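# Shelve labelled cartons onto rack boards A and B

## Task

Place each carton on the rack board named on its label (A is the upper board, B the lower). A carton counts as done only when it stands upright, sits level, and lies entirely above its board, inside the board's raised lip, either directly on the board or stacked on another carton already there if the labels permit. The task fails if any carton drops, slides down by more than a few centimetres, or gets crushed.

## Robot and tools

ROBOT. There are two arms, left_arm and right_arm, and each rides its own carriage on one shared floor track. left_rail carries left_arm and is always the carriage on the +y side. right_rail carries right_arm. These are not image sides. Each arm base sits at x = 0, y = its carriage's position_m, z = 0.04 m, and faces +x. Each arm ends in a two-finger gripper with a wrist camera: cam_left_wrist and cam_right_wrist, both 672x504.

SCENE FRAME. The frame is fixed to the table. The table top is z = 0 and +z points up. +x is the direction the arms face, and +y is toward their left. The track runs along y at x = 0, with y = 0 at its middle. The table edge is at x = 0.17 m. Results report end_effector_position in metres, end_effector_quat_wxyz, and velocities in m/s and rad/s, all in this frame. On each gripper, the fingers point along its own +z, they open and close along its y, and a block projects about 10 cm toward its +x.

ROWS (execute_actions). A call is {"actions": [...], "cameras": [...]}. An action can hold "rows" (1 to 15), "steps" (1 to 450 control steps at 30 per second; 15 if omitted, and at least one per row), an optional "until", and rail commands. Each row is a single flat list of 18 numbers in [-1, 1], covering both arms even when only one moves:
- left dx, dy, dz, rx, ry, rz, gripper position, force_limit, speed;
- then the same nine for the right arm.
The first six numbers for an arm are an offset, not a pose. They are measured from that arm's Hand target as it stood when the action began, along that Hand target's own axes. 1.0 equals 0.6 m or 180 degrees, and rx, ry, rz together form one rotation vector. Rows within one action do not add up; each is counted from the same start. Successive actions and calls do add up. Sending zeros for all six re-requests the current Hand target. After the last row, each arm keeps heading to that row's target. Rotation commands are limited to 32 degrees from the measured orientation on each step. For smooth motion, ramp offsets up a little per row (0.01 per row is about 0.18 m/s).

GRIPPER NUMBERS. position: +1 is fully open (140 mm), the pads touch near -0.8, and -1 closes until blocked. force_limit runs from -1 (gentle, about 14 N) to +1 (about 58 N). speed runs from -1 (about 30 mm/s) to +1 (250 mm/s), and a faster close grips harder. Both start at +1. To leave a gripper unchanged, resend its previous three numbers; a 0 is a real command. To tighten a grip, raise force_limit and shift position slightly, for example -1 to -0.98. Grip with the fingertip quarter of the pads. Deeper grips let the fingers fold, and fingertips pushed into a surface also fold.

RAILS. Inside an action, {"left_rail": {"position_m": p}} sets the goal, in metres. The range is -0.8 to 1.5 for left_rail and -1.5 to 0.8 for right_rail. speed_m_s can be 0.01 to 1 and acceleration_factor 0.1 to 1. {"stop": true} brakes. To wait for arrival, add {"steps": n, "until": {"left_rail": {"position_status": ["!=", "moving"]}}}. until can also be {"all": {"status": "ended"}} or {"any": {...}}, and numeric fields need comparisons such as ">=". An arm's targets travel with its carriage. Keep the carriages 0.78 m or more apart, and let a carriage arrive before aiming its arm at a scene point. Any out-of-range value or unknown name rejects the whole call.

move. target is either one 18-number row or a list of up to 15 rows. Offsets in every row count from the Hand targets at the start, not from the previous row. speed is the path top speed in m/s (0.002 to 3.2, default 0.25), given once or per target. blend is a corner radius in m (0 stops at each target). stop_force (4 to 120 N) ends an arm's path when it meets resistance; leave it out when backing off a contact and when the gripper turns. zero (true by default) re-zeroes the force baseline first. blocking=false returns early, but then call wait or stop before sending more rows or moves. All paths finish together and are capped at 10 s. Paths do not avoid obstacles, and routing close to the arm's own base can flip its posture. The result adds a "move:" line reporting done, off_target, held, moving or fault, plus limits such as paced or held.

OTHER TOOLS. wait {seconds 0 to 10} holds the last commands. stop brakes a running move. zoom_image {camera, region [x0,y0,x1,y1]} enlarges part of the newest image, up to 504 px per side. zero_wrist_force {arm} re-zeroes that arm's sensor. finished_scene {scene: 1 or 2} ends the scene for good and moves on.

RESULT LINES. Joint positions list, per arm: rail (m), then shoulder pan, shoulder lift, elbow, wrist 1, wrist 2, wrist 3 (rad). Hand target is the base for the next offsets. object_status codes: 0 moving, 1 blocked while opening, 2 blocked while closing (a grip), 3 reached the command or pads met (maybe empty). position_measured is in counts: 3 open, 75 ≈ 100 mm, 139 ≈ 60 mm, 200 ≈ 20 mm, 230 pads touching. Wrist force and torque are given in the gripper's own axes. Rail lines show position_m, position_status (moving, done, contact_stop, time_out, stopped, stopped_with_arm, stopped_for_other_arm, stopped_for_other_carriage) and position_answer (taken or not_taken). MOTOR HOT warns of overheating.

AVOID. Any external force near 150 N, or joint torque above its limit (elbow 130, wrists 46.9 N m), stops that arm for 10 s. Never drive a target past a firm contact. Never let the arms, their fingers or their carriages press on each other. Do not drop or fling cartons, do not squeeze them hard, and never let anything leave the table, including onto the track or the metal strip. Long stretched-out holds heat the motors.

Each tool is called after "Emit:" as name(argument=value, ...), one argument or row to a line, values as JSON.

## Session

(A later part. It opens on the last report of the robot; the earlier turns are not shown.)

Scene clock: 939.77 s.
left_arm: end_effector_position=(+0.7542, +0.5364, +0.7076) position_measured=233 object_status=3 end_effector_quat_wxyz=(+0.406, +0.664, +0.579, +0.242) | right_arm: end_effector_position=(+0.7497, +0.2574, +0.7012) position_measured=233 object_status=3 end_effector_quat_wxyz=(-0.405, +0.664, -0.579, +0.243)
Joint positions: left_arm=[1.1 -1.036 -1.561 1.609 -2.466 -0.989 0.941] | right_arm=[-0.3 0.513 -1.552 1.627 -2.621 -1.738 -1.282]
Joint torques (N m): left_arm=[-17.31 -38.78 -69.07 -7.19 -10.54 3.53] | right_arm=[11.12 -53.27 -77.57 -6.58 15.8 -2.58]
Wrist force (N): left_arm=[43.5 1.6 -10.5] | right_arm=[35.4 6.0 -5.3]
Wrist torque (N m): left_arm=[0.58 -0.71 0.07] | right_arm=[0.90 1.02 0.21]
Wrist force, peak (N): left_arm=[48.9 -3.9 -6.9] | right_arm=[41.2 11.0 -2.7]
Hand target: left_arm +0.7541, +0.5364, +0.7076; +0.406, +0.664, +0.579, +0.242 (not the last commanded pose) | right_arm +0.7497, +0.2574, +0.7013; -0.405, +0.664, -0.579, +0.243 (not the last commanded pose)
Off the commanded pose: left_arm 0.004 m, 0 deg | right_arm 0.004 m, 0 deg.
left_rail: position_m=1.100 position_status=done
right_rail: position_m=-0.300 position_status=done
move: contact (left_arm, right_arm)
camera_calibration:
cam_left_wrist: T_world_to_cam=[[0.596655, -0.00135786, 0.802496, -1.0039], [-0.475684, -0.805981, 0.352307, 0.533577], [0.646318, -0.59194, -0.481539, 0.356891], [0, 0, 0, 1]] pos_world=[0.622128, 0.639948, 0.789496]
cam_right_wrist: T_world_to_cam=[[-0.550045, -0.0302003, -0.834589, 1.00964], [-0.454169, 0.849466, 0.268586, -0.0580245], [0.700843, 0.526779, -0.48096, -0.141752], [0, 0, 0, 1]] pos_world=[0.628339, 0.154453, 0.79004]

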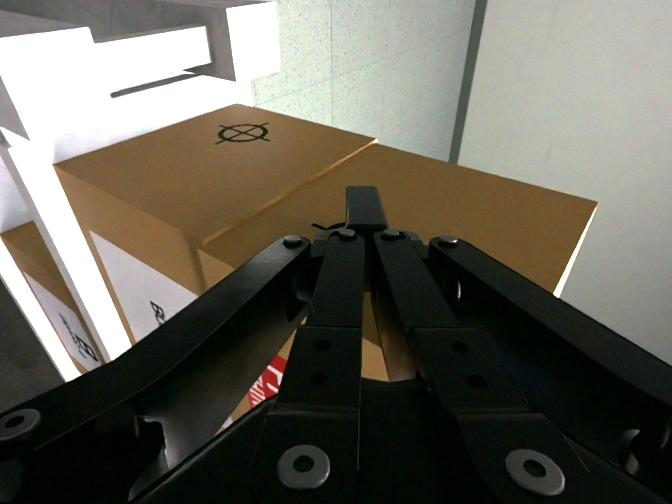

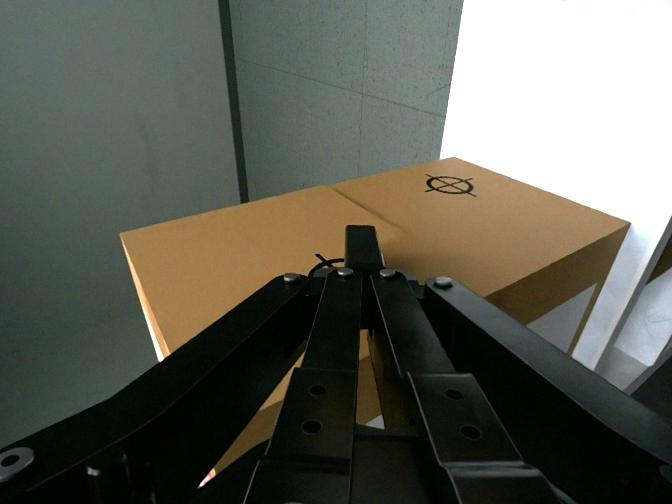

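Emit:
move(
  target=[0.00124, -0.00683, 0.00462, 0, 0, 0, -1, 0, 0, 0.00124, 0.00683, 0.00462, 0, 0, 0, -1, 0, 0],
  speed=0.008,
  stop_force=6,
  cameras=["all"],
)

Emit:
zoom_image(
  camera="cam_left_wrist",
  region=[180, 100, 400, 280],
)

Emit:
zoom_image(
  camera="cam_right_wrist",
  region=[290, 150, 560, 330],
)

Scene clock: 953.10 s.
left_arm: end_effector_position=(+0.7542, +0.5364, +0.7072) position_measured=233 object_status=3 end_effector_quat_wxyz=(+0.406, +0.664, +0.579, +0.242) | right_arm: end_effector_position=(+0.7497, +0.2574, +0.7008) position_measured=233 object_status=3 end_effector_quat_wxyz=(-0.405, +0.664, -0.579, +0.243)
Joint positions: left_arm=[1.1 -1.036 -1.561 1.61 -2.467 -0.989 0.941] | right_arm=[-0.3 0.513 -1.552 1.628 -2.623 -1.738 -1.282]
Joint torques (N m): left_arm=[-28.96 -37.11 -61.82 -5.08 -10.53 2.5] | right_arm=[16.39 -45.36 -72.57 -4.69 14.22 -2.4]
Wrist force (N): left_arm=[42.7 6.8 -15.1] | right_arm=[34.6 1.7 -9.1]
Wrist torque (N m): left_arm=[0.39 -0.62 0.01] | right_arm=[1.03 1.11 0.26]
Wrist force, peak (N): left_arm=[44.2 10.0 -17.6] | right_arm=[35.0 -0.4 -11.0]
Hand target: left_arm +0.7542, +0.5364, +0.7072; +0.406, +0.664, +0.579, +0.242 (not the last commanded pose) | right_arm +0.7497, +0.2574, +0.7008; -0.405, +0.664, -0.579, +0.243 (not the last commanded pose)
Off the commanded pose: left_arm 0.005 m, 0 deg | right_arm 0.005 m, 0 deg.
left_rail: position_m=1.100 position_status=done
right_rail: position_m=-0.300 position_status=done
move: contact (left_arm, right_arm)
camera_calibration:
cam_left_wrist: T_world_to_cam=[[0.596497, -0.000985315, 0.802615, -1.00373], [-0.47574, -0.805829, 0.352577, 0.533479], [0.646423, -0.592147, -0.481143, 0.356405], [0, 0, 0, 1]] pos_world=[0.622128, 0.639948, 0.788995]
cam_right_wrist: T_world_to_cam=[[-0.549645, -0.0299685, -0.834861, 1.00909], [-0.45435, 0.849352, 0.26864, -0.0578465], [0.70104, 0.526976, -0.480458, -0.142476], [0, 0, 0, 1]] pos_world=[0.628241, 0.154454, 0.789538]

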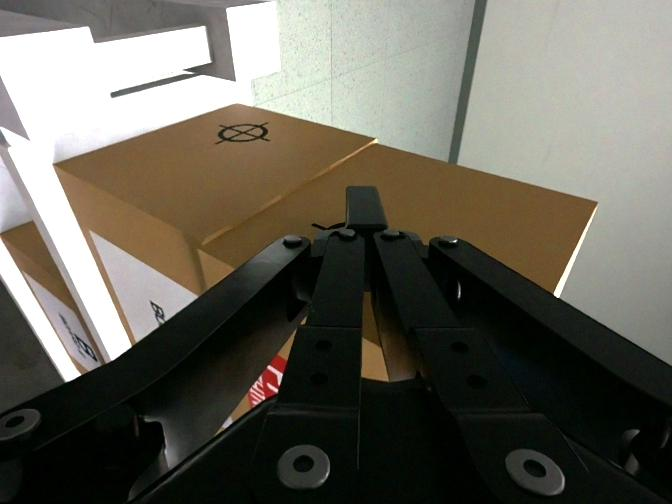

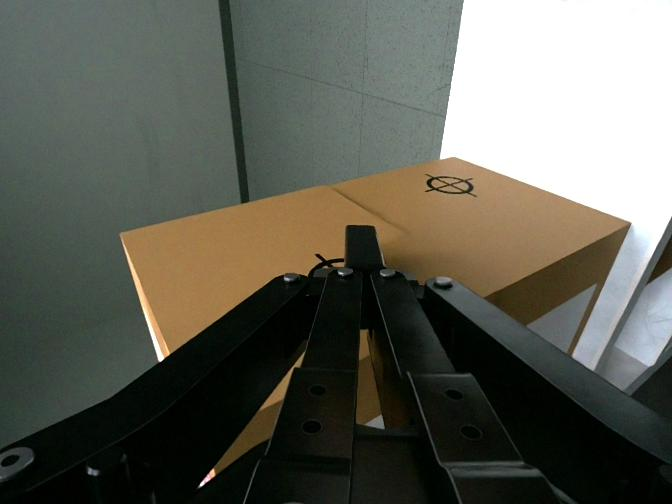

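Scaled by 2.291 from the camera's 672x504 image, which has a finer 960x720 frame.

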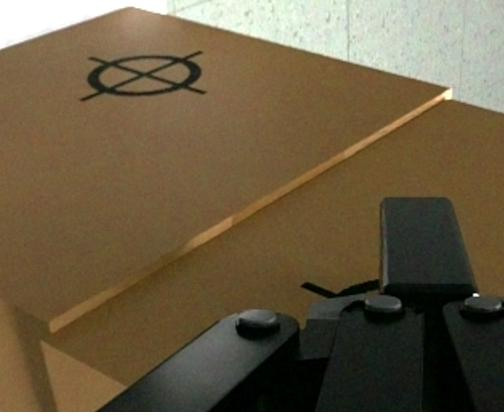

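Scaled by 1.867 from the camera's 672x504 image, which has a finer 960x720 frame.

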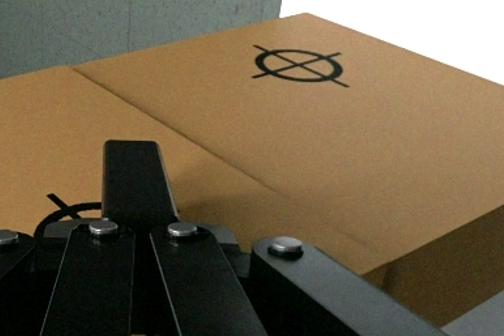

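Emit:
move(
  target=[
    [0.0483, 0, -0.01294, 0, 0, 0, -1, 0, 0, 0.0483, 0, -0.01294, 0, 0, 0, -1, 0, 0],
    [0.0, -0.14, -0.212, 0, 0, 0, -1, 0, 0, 0.0, 0.14, -0.212, 0, 0, 0, -1, 0, 0],
  ],
  speed=[0.03, 0.2],
  cameras=["all"],
)

Scene clock: 957.77 s.
left_arm: end_effector_position=(+0.6054, +0.5693, +0.7087) position_measured=233 object_status=3 end_effector_quat_wxyz=(+0.406, +0.664, +0.579, +0.242) | right_arm: end_effector_position=(+0.6009, +0.2249, +0.7022) position_measured=233 object_status=3 end_effector_quat_wxyz=(-0.405, +0.664, -0.579, +0.243)
Joint positions: left_arm=[1.1 -1.241 -1.789 1.794 -2.312 -0.843 0.759] | right_arm=[-0.3 0.6 -1.766 1.818 -2.589 -1.81 -1.232]
Joint torques (N m): left_arm=[-20.09 -41.4 -40.47 -2.96 3.02 -3.08] | right_arm=[18.97 -46.1 -43.45 -2.55 -4.85 3.09]
Wrist force (N): left_arm=[7.8 -0.3 -0.7] | right_arm=[-2.3 1.6 3.1]
Wrist torque (N m): left_arm=[0.24 -1.83 0.34] | right_arm=[0.64 0.49 0.10]
Wrist force, peak (N): left_arm=[43.4 7.0 -15.3] | right_arm=[35.3 1.9 -9.0]
Hand target: left_arm +0.6053, +0.5693, +0.7087; +0.406, +0.664, +0.579, +0.242 | right_arm +0.6008, +0.2249, +0.7022; -0.405, +0.664, -0.579, +0.243
Off the commanded pose: left_arm 0.000 m, 0 deg | right_arm 0.000 m, 0 deg.
left_rail: position_m=1.100 position_status=done
right_rail: position_m=-0.300 position_status=done
move: done
camera_calibration:
cam_left_wrist: T_world_to_cam=[[0.596496, -0.000985483, 0.802615, -0.916139], [-0.47574, -0.805829, 0.352577, 0.488672], [0.646423, -0.592147, -0.481143, 0.472796], [0, 0, 0, 1]] pos_world=[0.473328, 0.672848, 0.790495]
cam_right_wrist: T_world_to_cam=[[-0.549645, -0.0299685, -0.834861, 0.927497], [-0.45435, 0.849352, 0.26864, -0.098141], [0.70104, 0.526976, -0.480458, -0.0203089], [0, 0, 0, 1]] pos_world=[0.479441, 0.121854, 0.790938]

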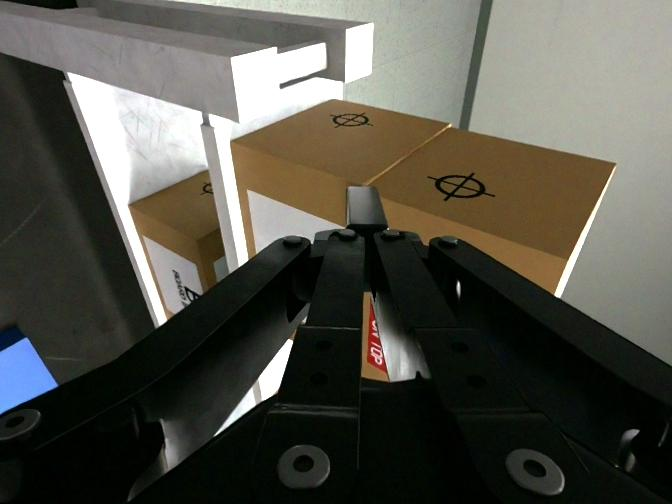

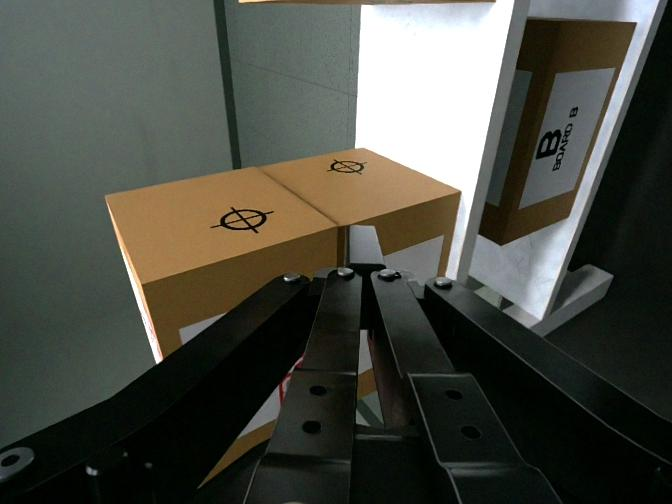

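Emit:
move(
  target=[0.1094, -0.6847, -0.113, 0, 0, 0, -1, 0, 0, 0.1401, 0.6715, -0.1213, 0, 0, 0, -1, 0, 0],
  speed=0.3,
)

Emit:
execute_actions(
  actions=[
    {"right_rail": {"position_m": -1.1}, "steps": 40},
    {"left_rail": {"position_m": 0.2}, "steps": 5},
    {"steps": 200, "until": {"all": {"status": "ended"}}},
  ],
  cameras=["all"],
)

Emit:
zoom_image(
  camera="cam_left_wrist",
  region=[180, 100, 480, 280],
)

Emit:
zoom_image(
  camera="cam_right_wrist",
  region=[230, 130, 530, 310],
)

Scene clock: 970.43 s.
left_arm: end_effector_position=(+0.3304, +0.6502, +0.3996) position_measured=233 object_status=3 end_effector_quat_wxyz=(+0.406, +0.664, +0.579, +0.242) | right_arm: end_effector_position=(+0.3304, +0.1250, +0.3996) position_measured=233 object_status=3 end_effector_quat_wxyz=(-0.405, +0.664, -0.579, +0.243)
Joint positions: left_arm=[1.1 -1.899 -2.186 2.417 -1.783 -0.586 -0.202] | right_arm=[-0.3 0.862 -2.047 2.543 -2.977 -2.021 -1.068]
Joint torques (N m): left_arm=[-16.84 -9.56 -62.09 -3.26 4.56 -2.9] | right_arm=[16.75 -15.36 -36.85 -6.84 -5.23 2.54]
Wrist force (N): left_arm=[7.2 -0.1 -0.4] | right_arm=[-2.6 2.1 2.9]
Wrist torque (N m): left_arm=[0.24 -1.70 0.32] | right_arm=[0.74 0.56 0.03]
Wrist force, peak (N): left_arm=[8.6 -2.4 -0.3] | right_arm=[-1.8 5.2 2.8]
Hand target: left_arm +0.3304, +0.6502, +0.3996; +0.406, +0.664, +0.579, +0.242 | right_arm +0.3304, +0.1250, +0.3996; -0.405, +0.664, -0.579, +0.243
Off the commanded pose: left_arm 0.000 m, 0 deg | right_arm 0.000 m, 0 deg.
left_rail: position_m=1.100 position_status=done
right_rail: position_m=-0.300 position_status=done
move: done

Scene clock: 974.00 s.
left_arm: end_effector_position=(+0.3304, -0.2498, +0.3996) position_measured=233 object_status=3 end_effector_quat_wxyz=(+0.406, +0.664, +0.579, +0.242) | right_arm: end_effector_position=(+0.3303, -0.6750, +0.3996) position_measured=233 object_status=3 end_effector_quat_wxyz=(-0.405, +0.664, -0.579, +0.243)
Joint positions: left_arm=[0.2 -1.9 -2.186 2.417 -1.782 -0.586 -0.202] | right_arm=[-1.1 0.862 -2.047 2.543 -2.977 -2.021 -1.068]
Joint torques (N m): left_arm=[4.37 -6.52 -51.99 -6.1 0.9 -3.66] | right_arm=[-16.89 3.25 -65.18 -3.01 1.56 2.78]
Wrist force (N): left_arm=[7.6 -0.4 -0.6] | right_arm=[-2.5 1.9 2.9]
Wrist torque (N m): left_arm=[0.19 -1.77 0.32] | right_arm=[0.71 0.55 0.03]
Wrist force, peak (N): left_arm=[10.1 -0.3 -0.9] | right_arm=[-4.4 2.1 3.6]
Hand target: left_arm +0.3304, -0.2498, +0.3996; +0.406, +0.664, +0.579, +0.242 | right_arm +0.3304, -0.6750, +0.3996; -0.405, +0.664, -0.579, +0.243
Tool commands: left_gripper/position=-1.0 left_gripper/force_limit=+0.0 left_gripper/speed=+0.0 right_gripper/position=-1.0 right_gripper/force_limit=+0.0 right_gripper/speed=+0.0
Off the commanded pose: left_arm 0.000 m, 0 deg | right_arm 0.000 m, 0 deg.
left_rail: position_m=0.200 position_status=done
right_rail: position_m=-1.100 position_status=done
camera_calibration:
cam_left_wrist: T_world_to_cam=[[0.596458, -0.00105022, 0.802644, -0.504837], [-0.475788, -0.80583, 0.352512, -0.193189], [0.646424, -0.592147, -0.481143, 0.0168139], [0, 0, 0, 1]] pos_world=[0.198328, -0.146252, 0.481395]
cam_right_wrist: T_world_to_cam=[[-0.549645, -0.0299685, -0.834861, 0.499166], [-0.45435, 0.849352, 0.26864, 0.624534], [0.70104, 0.526976, -0.480458, 0.498231], [0, 0, 0, 1]] pos_world=[0.208841, -0.778046, 0.488338]

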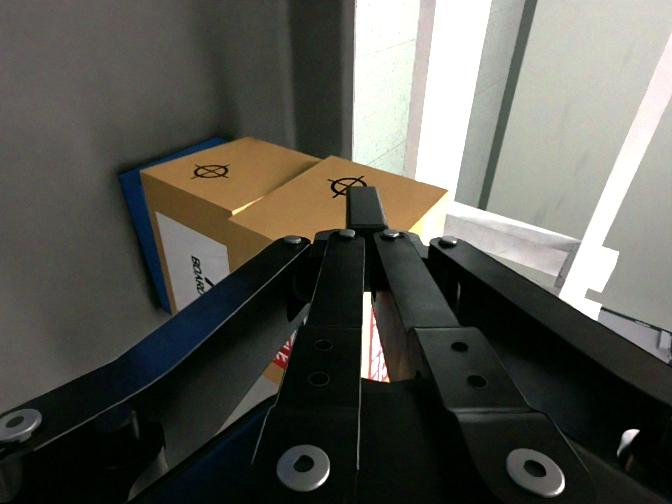

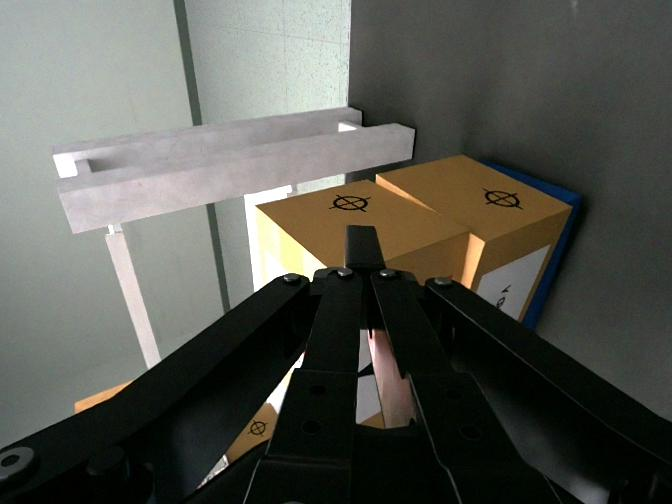

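Scaled by 1.680 from the camera's 672x504 image, which has a finer 960x720 frame.

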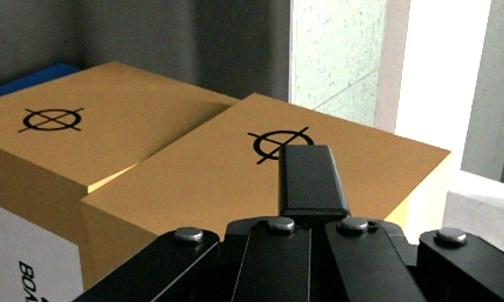

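Scaled by 1.680 from the camera's 672x504 image, which has a finer 960x720 frame.

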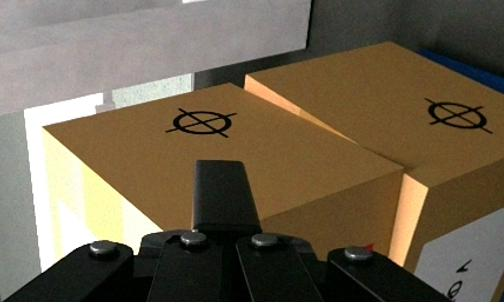

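Emit:
zero_wrist_force(
  arm="left_arm",
)

Emit:
zero_wrist_force(
  arm="right_arm",
)

Emit:
move(
  target=[-0.0005, -0.0035, 0.3932, -0.00165, 0.0091, -0.00616, -1, 0, 0, 0.0418, 0.0063, 0.3895, -0.00165, -0.0091, -0.00616, -1, 0, 0],
  speed=0.15,
)

Emit:
move(
  target=[-0.0564, 0, 0.01512, 0, 0, 0, -1, 0, 0, -0.0564, 0, 0.01512, 0, 0, 0, -1, 0, 0],
  speed=0.013,
  stop_force=8,
  cameras=["all"],
)

Emit:
zoom_image(
  camera="cam_left_wrist",
  region=[290, 170, 430, 275],
)

Emit:
zoom_image(
  camera="cam_right_wrist",
  region=[290, 210, 430, 315],
)

Wrist force sensor zeroed.

Wrist force sensor zeroed.

Scene clock: 994.97 s.
left_arm: end_effector_position=(+0.5159, -0.3111, +0.2675) position_measured=233 object_status=3 end_effector_quat_wxyz=(+0.402, +0.654, +0.591, +0.249) | right_arm: end_effector_position=(+0.5188, -0.6394, +0.2637) position_measured=233 object_status=3 end_effector_quat_wxyz=(-0.410, +0.674, -0.568, +0.236)
Joint positions: left_arm=[0.2 -1.417 -1.569 2.453 -3.02 -0.714 0.52] | right_arm=[-1.1 0.561 -1.523 2.52 -3.542 -1.748 -1.275]
Joint torques (N m): left_arm=[16.85 -24.06 -46.61 -6.65 -0.54 3.45] | right_arm=[-20.45 -25.31 -47.96 -7.43 3.7 -2.92]
Wrist force (N, zeroed by zero_wrist_force): left_arm=[0.1 0.1 -0.4] | right_arm=[0.2 -0.2 0.7]
Wrist torque (N m, zeroed by zero_wrist_force): left_arm=[0.06 -0.02 -0.24] | right_arm=[-0.04 -0.04 0.21]
Wrist force, peak (N, zeroed by zero_wrist_force): left_arm=[-0.3 0.4 -1.7] | right_arm=[0.6 -0.2 2.3]
Hand target: left_arm +0.5160, -0.3111, +0.2675; +0.402, +0.654, +0.591, +0.249 | right_arm +0.5188, -0.6394, +0.2637; -0.410, +0.674, -0.568, +0.236
Off the commanded pose: left_arm 0.000 m, 0 deg | right_arm 0.000 m, 0 deg.
left_rail: position_m=0.200 position_status=done
right_rail: position_m=-1.100 position_status=done
move: done

Scene clock: 998.20 s.
left_arm: end_effector_position=(+0.5168, -0.3355, +0.2675) position_measured=233 object_status=3 end_effector_quat_wxyz=(+0.402, +0.654, +0.591, +0.249) | right_arm: end_effector_position=(+0.5180, -0.6148, +0.2636) position_measured=233 object_status=3 end_effector_quat_wxyz=(-0.410, +0.674, -0.568, +0.236)
Joint positions: left_arm=[0.2 -1.423 -1.534 2.415 -3.011 -0.711 0.512] | right_arm=[-1.1 0.611 -1.492 2.484 -3.531 -1.79 -1.246]
Joint torques (N m): left_arm=[10.67 -50.73 -27.73 -7.43 -1.77 1.7] | right_arm=[-13.46 -46.56 -22.33 -6.65 4.89 -3]
Wrist force (N, zeroed by zero_wrist_force): left_arm=[7.6 -0.1 -0.1] | right_arm=[8.0 -2.1 -3.5]
Wrist torque (N m, zeroed by zero_wrist_force): left_arm=[-0.01 0.09 0.00] | right_arm=[-0.02 0.23 0.18]
Wrist force, peak (N, zeroed by zero_wrist_force): left_arm=[18.8 2.2 -8.1] | right_arm=[14.4 -0.9 -9.2]
Hand target: left_arm +0.5169, -0.3355, +0.2675; +0.402, +0.654, +0.591, +0.249 (not the last commanded pose) | right_arm +0.5180, -0.6148, +0.2636; -0.410, +0.674, -0.568, +0.236 (not the last commanded pose)
Off the commanded pose: left_arm 0.011 m, 0 deg | right_arm 0.010 m, 0 deg.
left_rail: position_m=0.200 position_status=done
right_rail: position_m=-1.100 position_status=done
move: contact (left_arm, right_arm)
camera_calibration:
cam_left_wrist: T_world_to_cam=[[0.596136, 0.0198039, 0.802639, -0.502968], [-0.447342, -0.821953, 0.35253, -0.147063], [0.666713, -0.56921, -0.481137, -0.220832], [0, 0, 0, 1]] pos_world=[0.381282, -0.236618, 0.349295]
cam_right_wrist: T_world_to_cam=[[-0.548315, -0.0492089, -0.834823, 0.47811], [-0.48368, 0.833018, 0.26858, 0.700287], [0.682206, 0.551053, -0.480557, 0.294209], [0, 0, 0, 1]] pos_world=[0.400158, -0.721949, 0.352438]

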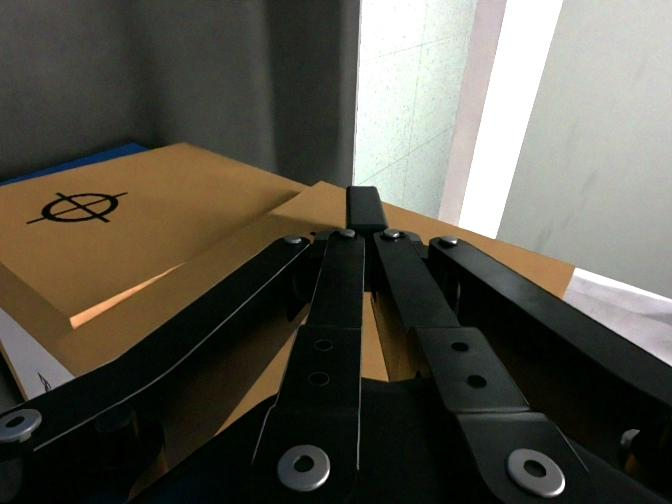

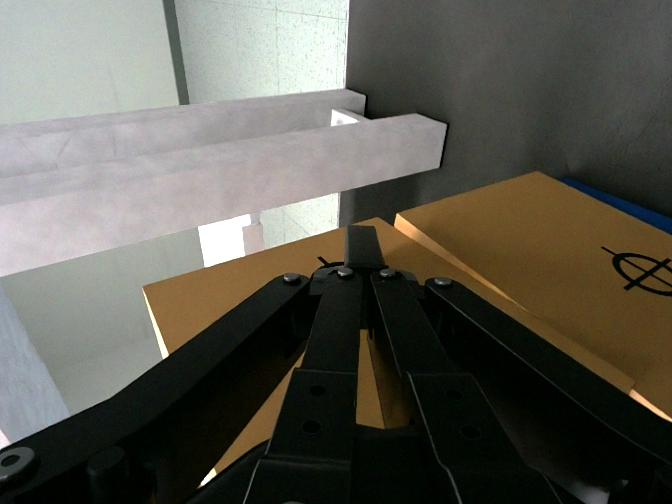

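Scaled by 3.600 from the camera's 672x504 image, which has a finer 960x720 frame.

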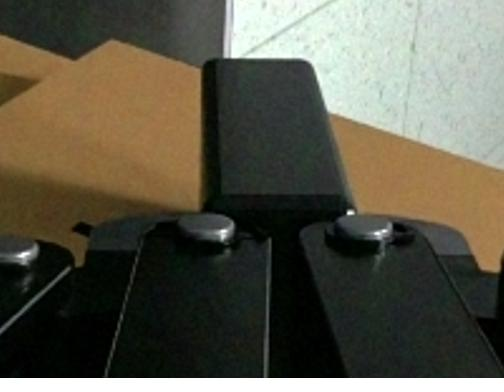

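Scaled by 3.600 from the camera's 672x504 image, which has a finer 960x720 frame.

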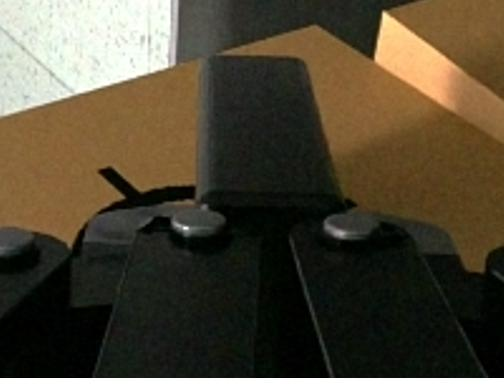

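Emit:
move(
  target=[0.0022, 0, -0.0242, 0, 0, 0, -1, 0, 0, 0.0052, 0, -0.0132, 0, 0, 0, -1, 0, 0],
  speed=0.03,
)

Emit:
move(
  target=[-0.0177, 0, 0.00475, 0, 0, 0, -1, 0, 0, -0.0177, 0, 0.00475, 0, 0, 0, -1, 0, 0],
  speed=0.01,
  stop_force=8,
  cameras=["all"],
)

Emit:
zoom_image(
  camera="cam_left_wrist",
  region=[290, 170, 430, 275],
)

Emit:
zoom_image(
  camera="cam_right_wrist",
  region=[290, 210, 430, 315],
)

Scene clock: 1006.07 s.
left_arm: end_effector_position=(+0.5055, -0.3309, +0.2753) position_measured=233 object_status=3 end_effector_quat_wxyz=(+0.402, +0.654, +0.591, +0.249) | right_arm: end_effector_position=(+0.5125, -0.6200, +0.2675) position_measured=233 object_status=3 end_effector_quat_wxyz=(-0.410, +0.674, -0.568, +0.236)
Joint positions: left_arm=[0.2 -1.445 -1.571 2.426 -2.963 -0.699 0.483] | right_arm=[-1.1 0.608 -1.513 2.495 -3.522 -1.788 -1.247]
Joint torques (N m): left_arm=[-19.72 -48.12 -24.06 -3.17 3.88 -3.38] | right_arm=[-16.12 -43.15 -22.13 -2.73 3.01 -2.92]
Wrist force (N, zeroed by zero_wrist_force): left_arm=[1.0 -1.0 -0.6] | right_arm=[0.4 0.5 0.7]
Wrist torque (N m, zeroed by zero_wrist_force): left_arm=[-0.19 -0.23 -0.02] | right_arm=[0.10 -0.06 0.23]
Wrist force, peak (N, zeroed by zero_wrist_force): left_arm=[7.7 0.4 -0.2] | right_arm=[8.8 -2.6 -3.0]
Hand target: left_arm +0.5055, -0.3309, +0.2753; +0.402, +0.654, +0.591, +0.249 | right_arm +0.5125, -0.6200, +0.2675; -0.410, +0.674, -0.568, +0.236
Off the commanded pose: left_arm 0.000 m, 0 deg | right_arm 0.000 m, 0 deg.
left_rail: position_m=0.200 position_status=done
right_rail: position_m=-1.100 position_status=done
move: done

Scene clock: 1007.80 s.
left_arm: end_effector_position=(+0.5056, -0.3360, +0.2753) position_measured=233 object_status=3 end_effector_quat_wxyz=(+0.402, +0.654, +0.591, +0.249) | right_arm: end_effector_position=(+0.5124, -0.6149, +0.2675) position_measured=233 object_status=3 end_effector_quat_wxyz=(-0.410, +0.674, -0.568, +0.236)
Joint positions: left_arm=[0.2 -1.446 -1.563 2.418 -2.962 -0.699 0.482] | right_arm=[-1.1 0.618 -1.506 2.487 -3.52 -1.796 -1.242]
Joint torques (N m): left_arm=[-2.95 -48.48 -28.98 -7.83 -1.66 0.71] | right_arm=[-14.64 -47.01 -22.13 -6.19 5.34 -2.98]
Wrist force (N, zeroed by zero_wrist_force): left_arm=[9.1 -0.8 -3.2] | right_arm=[8.7 -1.5 -4.2]
Wrist torque (N m, zeroed by zero_wrist_force): left_arm=[-0.02 0.02 -0.03] | right_arm=[0.02 0.21 0.12]
Wrist force, peak (N, zeroed by zero_wrist_force): left_arm=[15.8 0.8 -10.0] | right_arm=[13.8 -0.3 -8.3]
Hand target: left_arm +0.5056, -0.3360, +0.2753; +0.402, +0.654, +0.591, +0.249 (not the last commanded pose) | right_arm +0.5124, -0.6149, +0.2675; -0.410, +0.674, -0.568, +0.236 (not the last commanded pose)
Off the commanded pose: left_arm 0.006 m, 0 deg | right_arm 0.006 m, 0 deg.
left_rail: position_m=0.200 position_status=done
right_rail: position_m=-1.100 position_status=done
move: contact (left_arm, right_arm)
camera_calibration:
cam_left_wrist: T_world_to_cam=[[0.596096, 0.0198397, 0.802668, -0.502469], [-0.447257, -0.822026, 0.35247, -0.155306], [0.666807, -0.569105, -0.481133, -0.209841], [0, 0, 0, 1]] pos_world=[0.369982, -0.237118, 0.357095]
cam_right_wrist: T_world_to_cam=[[-0.548274, -0.0492787, -0.834846, 0.478227], [-0.483725, 0.833014, 0.268509, 0.696738], [0.682207, 0.551052, -0.480557, 0.300013], [0, 0, 0, 1]] pos_world=[0.394558, -0.722149, 0.356338]

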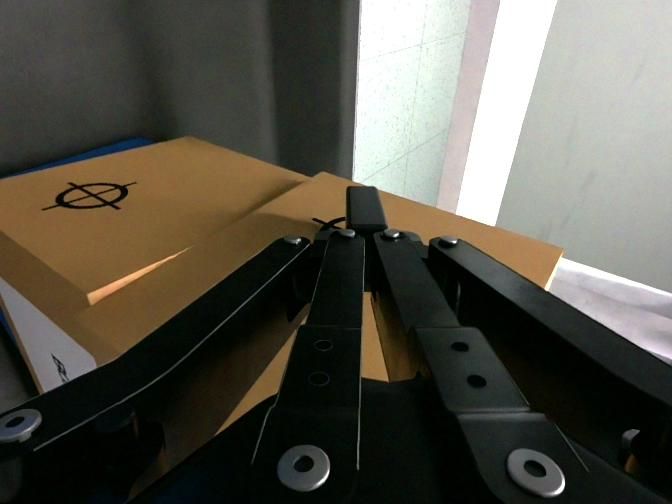

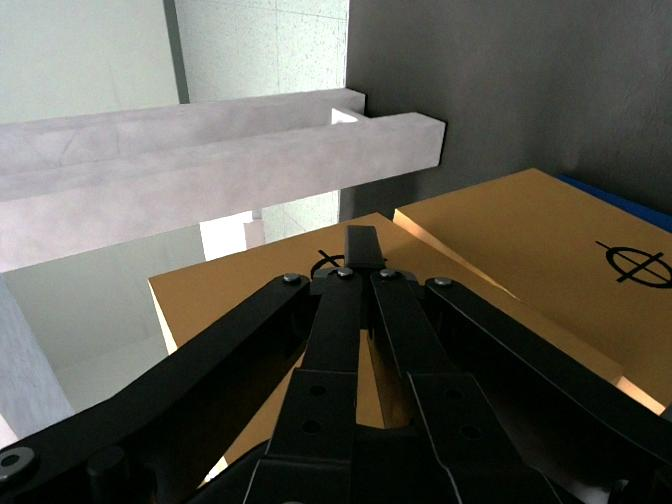

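Scaled by 3.600 from the camera's 672x504 image, which has a finer 960x720 frame.

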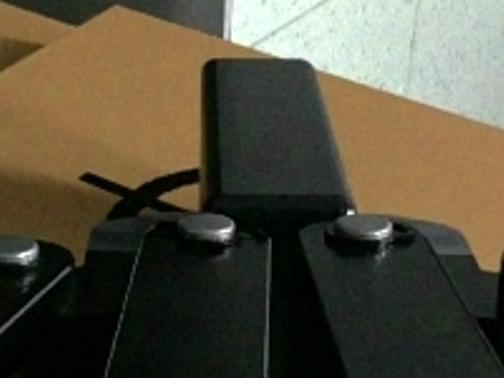

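Scaled by 3.600 from the camera's 672x504 image, which has a finer 960x720 frame.

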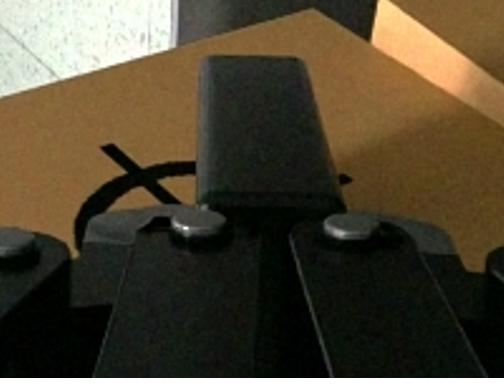

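Emit:
move(
  target=[-0.0193, 0, 0.0052, 0, 0, 0, -1, 0, 0, -0.0193, 0, 0.0052, 0, 0, 0, -1, 0, 0],
  speed=0.01,
  stop_force=32,
)

Emit:
move(
  target=[-0.00495, 0.02731, -0.01847, 0, 0, 0, -1, 0, 0, -0.00495, -0.02731, -0.01847, 0, 0, 0, -1, 0, 0],
  speed=0.03,
  cameras=["all"],
)

Scene clock: 1012.77 s.
left_arm: end_effector_position=(+0.5058, -0.3369, +0.2752) position_measured=233 object_status=3 end_effector_quat_wxyz=(+0.402, +0.654, +0.591, +0.250) | right_arm: end_effector_position=(+0.5124, -0.6137, +0.2675) position_measured=233 object_status=3 end_effector_quat_wxyz=(-0.409, +0.674, -0.568, +0.237)
Joint positions: left_arm=[0.2 -1.446 -1.562 2.416 -2.962 -0.699 0.482] | right_arm=[-1.1 0.621 -1.505 2.485 -3.519 -1.799 -1.24]
Joint torques (N m): left_arm=[-1.26 -43 -41.8 -10.15 -7.07 1.97] | right_arm=[1.21 -39.99 -30.29 -5.9 17.05 -3.43]
Wrist force (N, zeroed by zero_wrist_force): left_arm=[38.3 3.5 -19.0] | right_arm=[37.7 -5.8 -19.8]
Wrist torque (N m, zeroed by zero_wrist_force): left_arm=[-0.32 0.28 -0.09] | right_arm=[0.16 0.92 0.19]
Wrist force, peak (N, zeroed by zero_wrist_force): left_arm=[47.2 7.4 -23.6] | right_arm=[45.7 -5.2 -24.7]
Hand target: left_arm +0.5058, -0.3369, +0.2752; +0.402, +0.654, +0.591, +0.250 (not the last commanded pose) | right_arm +0.5124, -0.6138, +0.2675; -0.409, +0.674, -0.568, +0.237 (not the last commanded pose)
Off the commanded pose: left_arm 0.011 m, 0 deg | right_arm 0.011 m, 0 deg.
left_rail: position_m=0.200 position_status=done
right_rail: position_m=-1.100 position_status=done
move: contact (left_arm, right_arm)

Scene clock: 1013.83 s.
left_arm: end_effector_position=(+0.5058, -0.3369, +0.2952) position_measured=233 object_status=3 end_effector_quat_wxyz=(+0.402, +0.654, +0.590, +0.250) | right_arm: end_effector_position=(+0.5124, -0.6138, +0.2874) position_measured=233 object_status=3 end_effector_quat_wxyz=(-0.409, +0.674, -0.568, +0.237)
Joint positions: left_arm=[0.2 -1.446 -1.598 2.4 -2.909 -0.698 0.482] | right_arm=[-1.1 0.621 -1.548 2.472 -3.462 -1.799 -1.24]
Joint torques (N m): left_arm=[-11.93 -47.8 -73.06 -8.62 -0.18 -1.53] | right_arm=[36.7 -47.89 -69.32 -7.7 8.3 1.27]
Wrist force (N, zeroed by zero_wrist_force): left_arm=[36.5 -5.9 -4.7] | right_arm=[34.5 7.7 -3.8]
Wrist torque (N m, zeroed by zero_wrist_force): left_arm=[0.06 0.48 0.06] | right_arm=[-0.16 1.08 0.00]
Wrist force, peak (N, zeroed by zero_wrist_force): left_arm=[38.5 3.7 -18.6] | right_arm=[37.6 -5.3 -19.5]
Hand target: left_arm +0.5058, -0.3369, +0.2952; +0.402, +0.654, +0.591, +0.250 | right_arm +0.5123, -0.6137, +0.2875; -0.409, +0.674, -0.568, +0.237
Off the commanded pose: left_arm 0.000 m, 0 deg | right_arm 0.000 m, 0 deg.
left_rail: position_m=0.200 position_status=done
right_rail: position_m=-1.100 position_status=done
move: done
camera_calibration:
cam_left_wrist: T_world_to_cam=[[0.596023, 0.019678, 0.802726, -0.518577], [-0.447204, -0.822169, 0.352203, -0.162924], [0.666907, -0.568903, -0.481232, -0.200864], [0, 0, 0, 1]] pos_world=[0.370181, -0.238019, 0.376996]
cam_right_wrist: T_world_to_cam=[[-0.548222, -0.0491837, -0.834885, 0.494913], [-0.48321, 0.833413, 0.2682, 0.690464], [0.682613, 0.550458, -0.480662, 0.308378], [0, 0, 0, 1]] pos_world=[0.394458, -0.720849, 0.376238]

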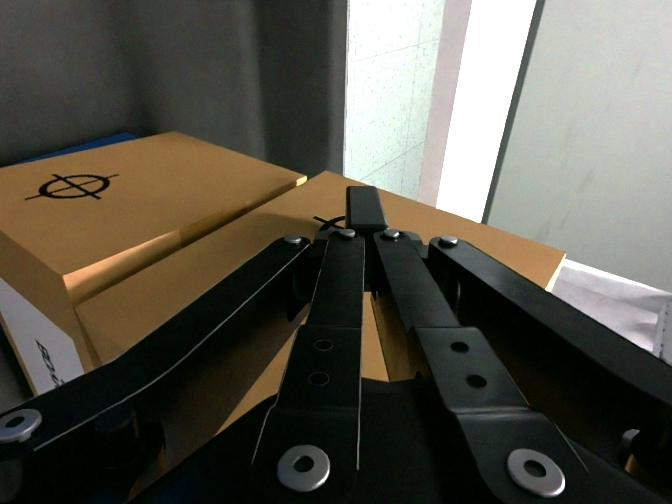

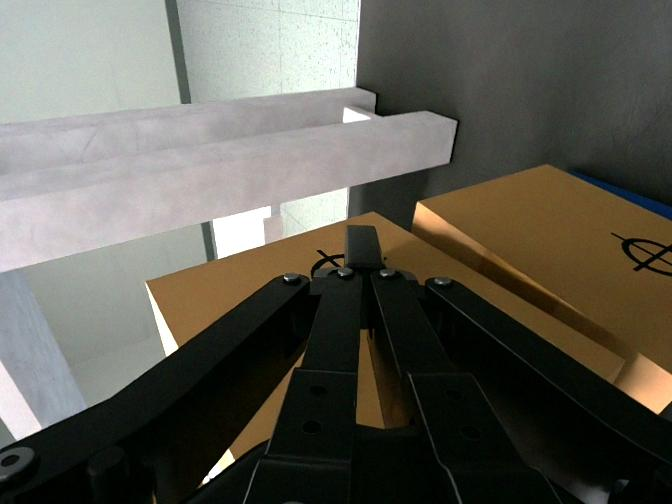

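Emit:
move(
  target=[-0.0408, 0.2253, -0.1524, 0, 0, 0, -1, 0, 0, -0.0408, -0.2253, -0.1524, 0, 0, 0, -1, 0, 0],
  speed=0.1,
)

Scene clock: 1019.50 s.
left_arm: end_effector_position=(+0.5055, -0.3370, +0.4602) position_measured=233 object_status=3 end_effector_quat_wxyz=(+0.402, +0.654, +0.591, +0.250) | right_arm: end_effector_position=(+0.5120, -0.6135, +0.4524) position_measured=233 object_status=3 end_effector_quat_wxyz=(-0.409, +0.674, -0.568, +0.237)
Joint positions: left_arm=[0.2 -1.446 -1.806 2.219 -2.519 -0.698 0.481] | right_arm=[-1.1 0.622 -1.806 2.307 -3.039 -1.8 -1.239]
Joint torques (N m): left_arm=[-40.42 -27.77 -85.8 -11.65 -3.12 -3.69] | right_arm=[44.68 -35.91 -87.18 -8.78 19.38 3.01]
Wrist force (N, zeroed by zero_wrist_force): left_arm=[55.1 -5.8 -9.4] | right_arm=[52.6 8.3 -7.8]
Wrist torque (N m, zeroed by zero_wrist_force): left_arm=[-0.10 0.88 0.07] | right_arm=[-0.27 1.64 -0.05]
Wrist force, peak (N, zeroed by zero_wrist_force): left_arm=[56.0 -5.2 -9.6] | right_arm=[52.6 8.3 -7.8]
Hand target: left_arm +0.5055, -0.3370, +0.4603; +0.402, +0.654, +0.591, +0.250 | right_arm +0.5120, -0.6134, +0.4525; -0.409, +0.674, -0.568, +0.237
Off the commanded pose: left_arm 0.000 m, 0 deg | right_arm 0.000 m, 0 deg.
left_rail: position_m=0.200 position_status=done
right_rail: position_m=-1.100 position_status=done
move: done

Emit:
move(
  target=[0.1012, 0.2192, -0.1697, 0.00165, -0.0091, 0.00616, -1, 0, 0, -0.1743, -0.2098, -0.1095, 0.00165, 0.0091, 0.00616, -1, 0, 0],
  speed=0.09,
  cameras=["all"],
)

Scene clock: 1025.77 s.
left_arm: end_effector_position=(+0.5100, -0.2518, +0.6154) position_measured=233 object_status=3 end_effector_quat_wxyz=(+0.406, +0.664, +0.579, +0.243) | right_arm: end_effector_position=(+0.5070, -0.5293, +0.6073) position_measured=233 object_status=3 end_effector_quat_wxyz=(-0.405, +0.664, -0.579, +0.244)
Joint positions: left_arm=[0.2 -1.398 -2.025 2.089 -2.25 -0.743 0.586] | right_arm=[-1.1 0.786 -1.769 1.984 -2.716 -1.961 -1.118]
Joint torques (N m): left_arm=[-9.1 -5.04 -80.11 -10.88 -9.94 3.57] | right_arm=[45.85 -18.29 -88.42 -9.4 12.89 2.92]
Wrist force (N, zeroed by zero_wrist_force): left_arm=[57.0 -4.9 -9.5] | right_arm=[53.5 8.8 -8.4]
Wrist torque (N m, zeroed by zero_wrist_force): left_arm=[0.02 0.70 -0.15] | right_arm=[-0.11 1.68 -0.05]
Wrist force, peak (N, zeroed by zero_wrist_force): left_arm=[58.4 -5.8 -10.4] | right_arm=[56.3 9.2 -8.4]
Hand target: left_arm +0.5100, -0.2518, +0.6154; +0.406, +0.664, +0.579, +0.243 | right_arm +0.5070, -0.5292, +0.6074; -0.405, +0.664, -0.579, +0.244
Off the commanded pose: left_arm 0.000 m, 0 deg | right_arm 0.000 m, 0 deg.
left_rail: position_m=0.200 position_status=done
right_rail: position_m=-1.100 position_status=done
move: done
camera_calibration:
cam_left_wrist: T_world_to_cam=[[0.596375, -0.00112499, 0.802705, -0.785196], [-0.475619, -0.80605, 0.352235, -0.185326], [0.646625, -0.591846, -0.481243, 0.00340089], [0, 0, 0, 1]] pos_world=[0.377927, -0.148253, 0.697196]
cam_right_wrist: T_world_to_cam=[[-0.549516, -0.0299927, -0.834945, 0.773997], [-0.453901, 0.849728, 0.268209, 0.525505], [0.701432, 0.526368, -0.480552, 0.396915], [0, 0, 0, 1]] pos_world=[0.385442, -0.632246, 0.696038]

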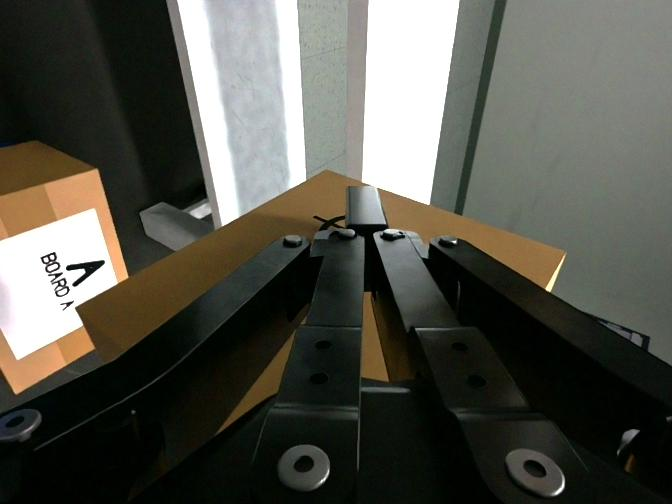

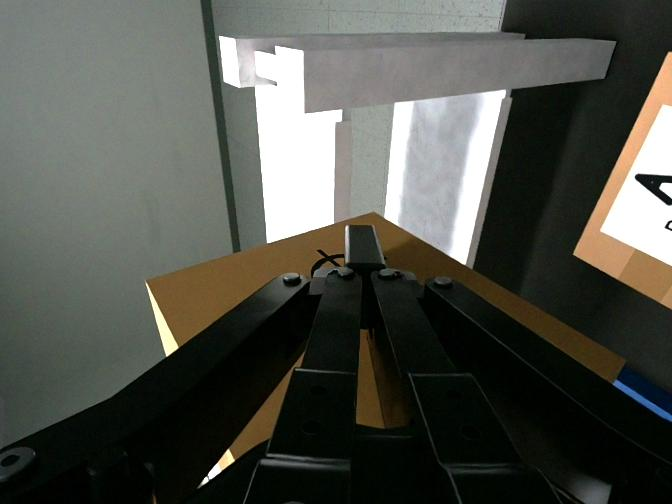

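Emit:
move(
  target=[0.053, 0.1434, 0.19782, 0, 0, 0, -1, 0, 0, 0.053, -0.1434, 0.19782, 0, 0, 0, -1, 0, 0],
  speed=0.1,
)

Scene clock: 1035.33 s.
left_arm: end_effector_position=(+0.6599, -0.2517, +0.6157) position_measured=233 object_status=3 end_effector_quat_wxyz=(+0.406, +0.664, +0.579, +0.243) | right_arm: end_effector_position=(+0.6569, -0.5297, +0.6077) position_measured=233 object_status=3 end_effector_quat_wxyz=(-0.405, +0.664, -0.579, +0.244)
Joint positions: left_arm=[0.2 -1.083 -1.801 1.979 -2.575 -0.953 0.902] | right_arm=[-1.1 0.611 -1.619 1.858 -2.774 -1.819 -1.226]
Joint torques (N m): left_arm=[-9.97 -5.15 -75.65 -13.34 -12.57 3.78] | right_arm=[8.27 -29.28 -85.15 -11.97 18.64 -3.3]
Wrist force (N, zeroed by zero_wrist_force): left_arm=[46.2 -5.9 -6.8] | right_arm=[43.6 8.4 -6.0]
Wrist torque (N m, zeroed by zero_wrist_force): left_arm=[-0.03 0.62 -0.14] | right_arm=[-0.16 1.36 0.16]
Wrist force, peak (N, zeroed by zero_wrist_force): left_arm=[57.8 -5.3 -9.4] | right_arm=[54.3 9.5 -8.2]
Hand target: left_arm +0.6600, -0.2517, +0.6157; +0.406, +0.664, +0.579, +0.243 | right_arm +0.6570, -0.5296, +0.6077; -0.405, +0.664, -0.579, +0.244
Off the commanded pose: left_arm 0.000 m, 0 deg | right_arm 0.000 m, 0 deg.
left_rail: position_m=0.200 position_status=done
right_rail: position_m=-1.100 position_status=done
move: done

Emit:
move(
  target=[0.05322, 0.14531, 0.2006, 0, 0, 0, -1, 0, 0, 0.05322, -0.14531, 0.2006, 0, 0, 0, -1, 0, 0],
  speed=0.08,
  cameras=["all"],
)

Emit:
zoom_image(
  camera="cam_left_wrist",
  region=[40, 0, 440, 380],
)

Emit:
zoom_image(
  camera="cam_right_wrist",
  region=[290, 0, 672, 400],
)

Scene clock: 1043.73 s.
left_arm: end_effector_position=(+0.8119, -0.2519, +0.6159) position_measured=233 object_status=3 end_effector_quat_wxyz=(+0.406, +0.664, +0.579, +0.243) | right_arm: end_effector_position=(+0.8089, -0.5298, +0.6080) position_measured=233 object_status=3 end_effector_quat_wxyz=(-0.405, +0.664, -0.579, +0.244)
Joint positions: left_arm=[0.2 -0.861 -1.574 1.793 -2.7 -1.123 1.068] | right_arm=[-1.1 0.488 -1.441 1.673 -2.781 -1.718 -1.296]
Joint torques (N m): left_arm=[-18.96 -32.87 -75.69 -12.4 -14.79 3.81] | right_arm=[17.13 -51.09 -85.97 -7.92 20.36 -2.83]
Wrist force (N, zeroed by zero_wrist_force): left_arm=[48.5 -5.2 -8.1] | right_arm=[45.9 8.1 -6.1]
Wrist torque (N m, zeroed by zero_wrist_force): left_arm=[0.04 0.71 -0.17] | right_arm=[-0.08 1.47 0.12]
Wrist force, peak (N, zeroed by zero_wrist_force): left_arm=[48.9 -5.9 -7.0] | right_arm=[45.9 8.1 -6.1]
Hand target: left_arm +0.8120, -0.2520, +0.6159; +0.406, +0.664, +0.579, +0.243 | right_arm +0.8090, -0.5298, +0.6080; -0.405, +0.664, -0.579, +0.244
Off the commanded pose: left_arm 0.000 m, 0 deg | right_arm 0.000 m, 0 deg.
left_rail: position_m=0.200 position_status=done
right_rail: position_m=-1.100 position_status=done
move: done
camera_calibration:
cam_left_wrist: T_world_to_cam=[[0.596337, -0.00108953, 0.802734, -0.965631], [-0.475588, -0.806079, 0.352212, -0.0420836], [0.646683, -0.591808, -0.481212, -0.191748], [0, 0, 0, 1]] pos_world=[0.679827, -0.148453, 0.697696]
cam_right_wrist: T_world_to_cam=[[-0.549516, -0.0299927, -0.834945, 0.940548], [-0.453901, 0.849728, 0.268209, 0.662748], [0.701432, 0.526368, -0.480552, 0.185801], [0, 0, 0, 1]] pos_world=[0.687342, -0.632746, 0.696838]

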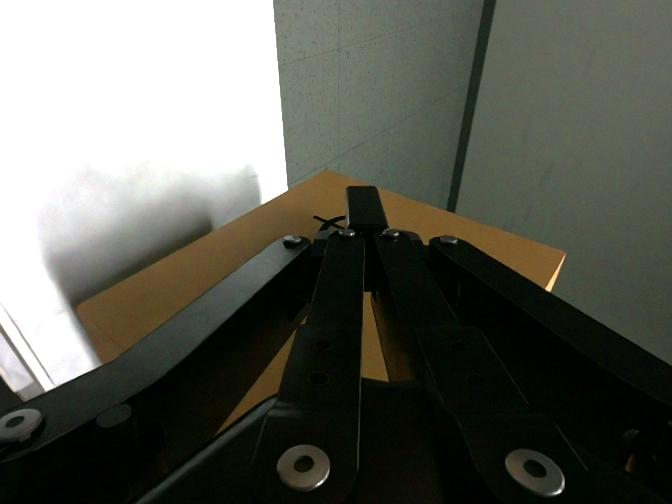

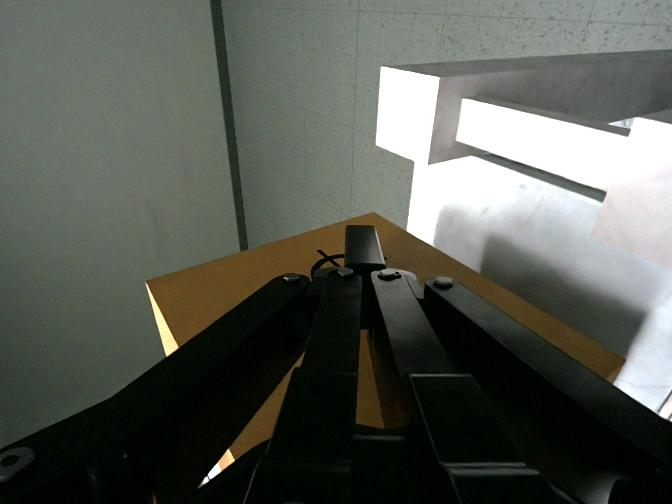

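Scaled by 1.260 from the camera's 672x504 image, which has a finer 960x720 frame.

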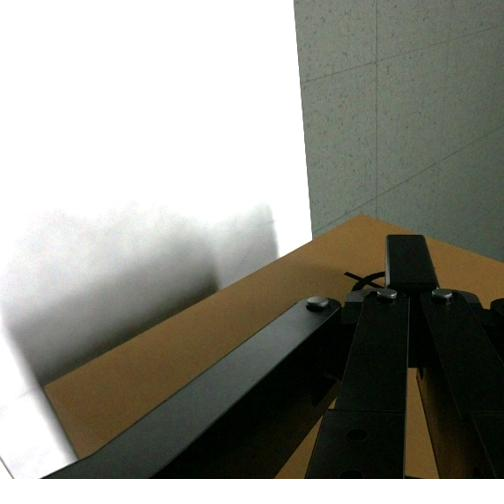

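Scaled by 1.260 from the camera's 672x504 image, which has a finer 960x720 frame.

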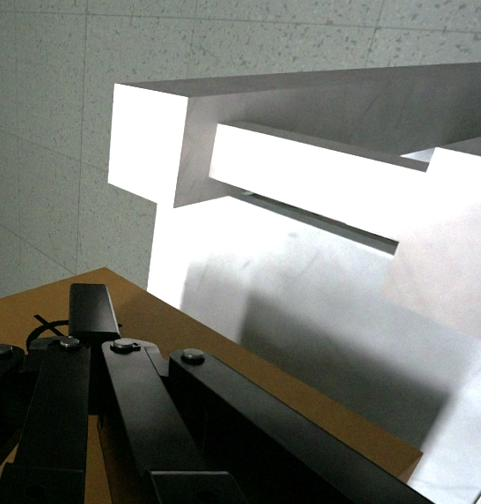

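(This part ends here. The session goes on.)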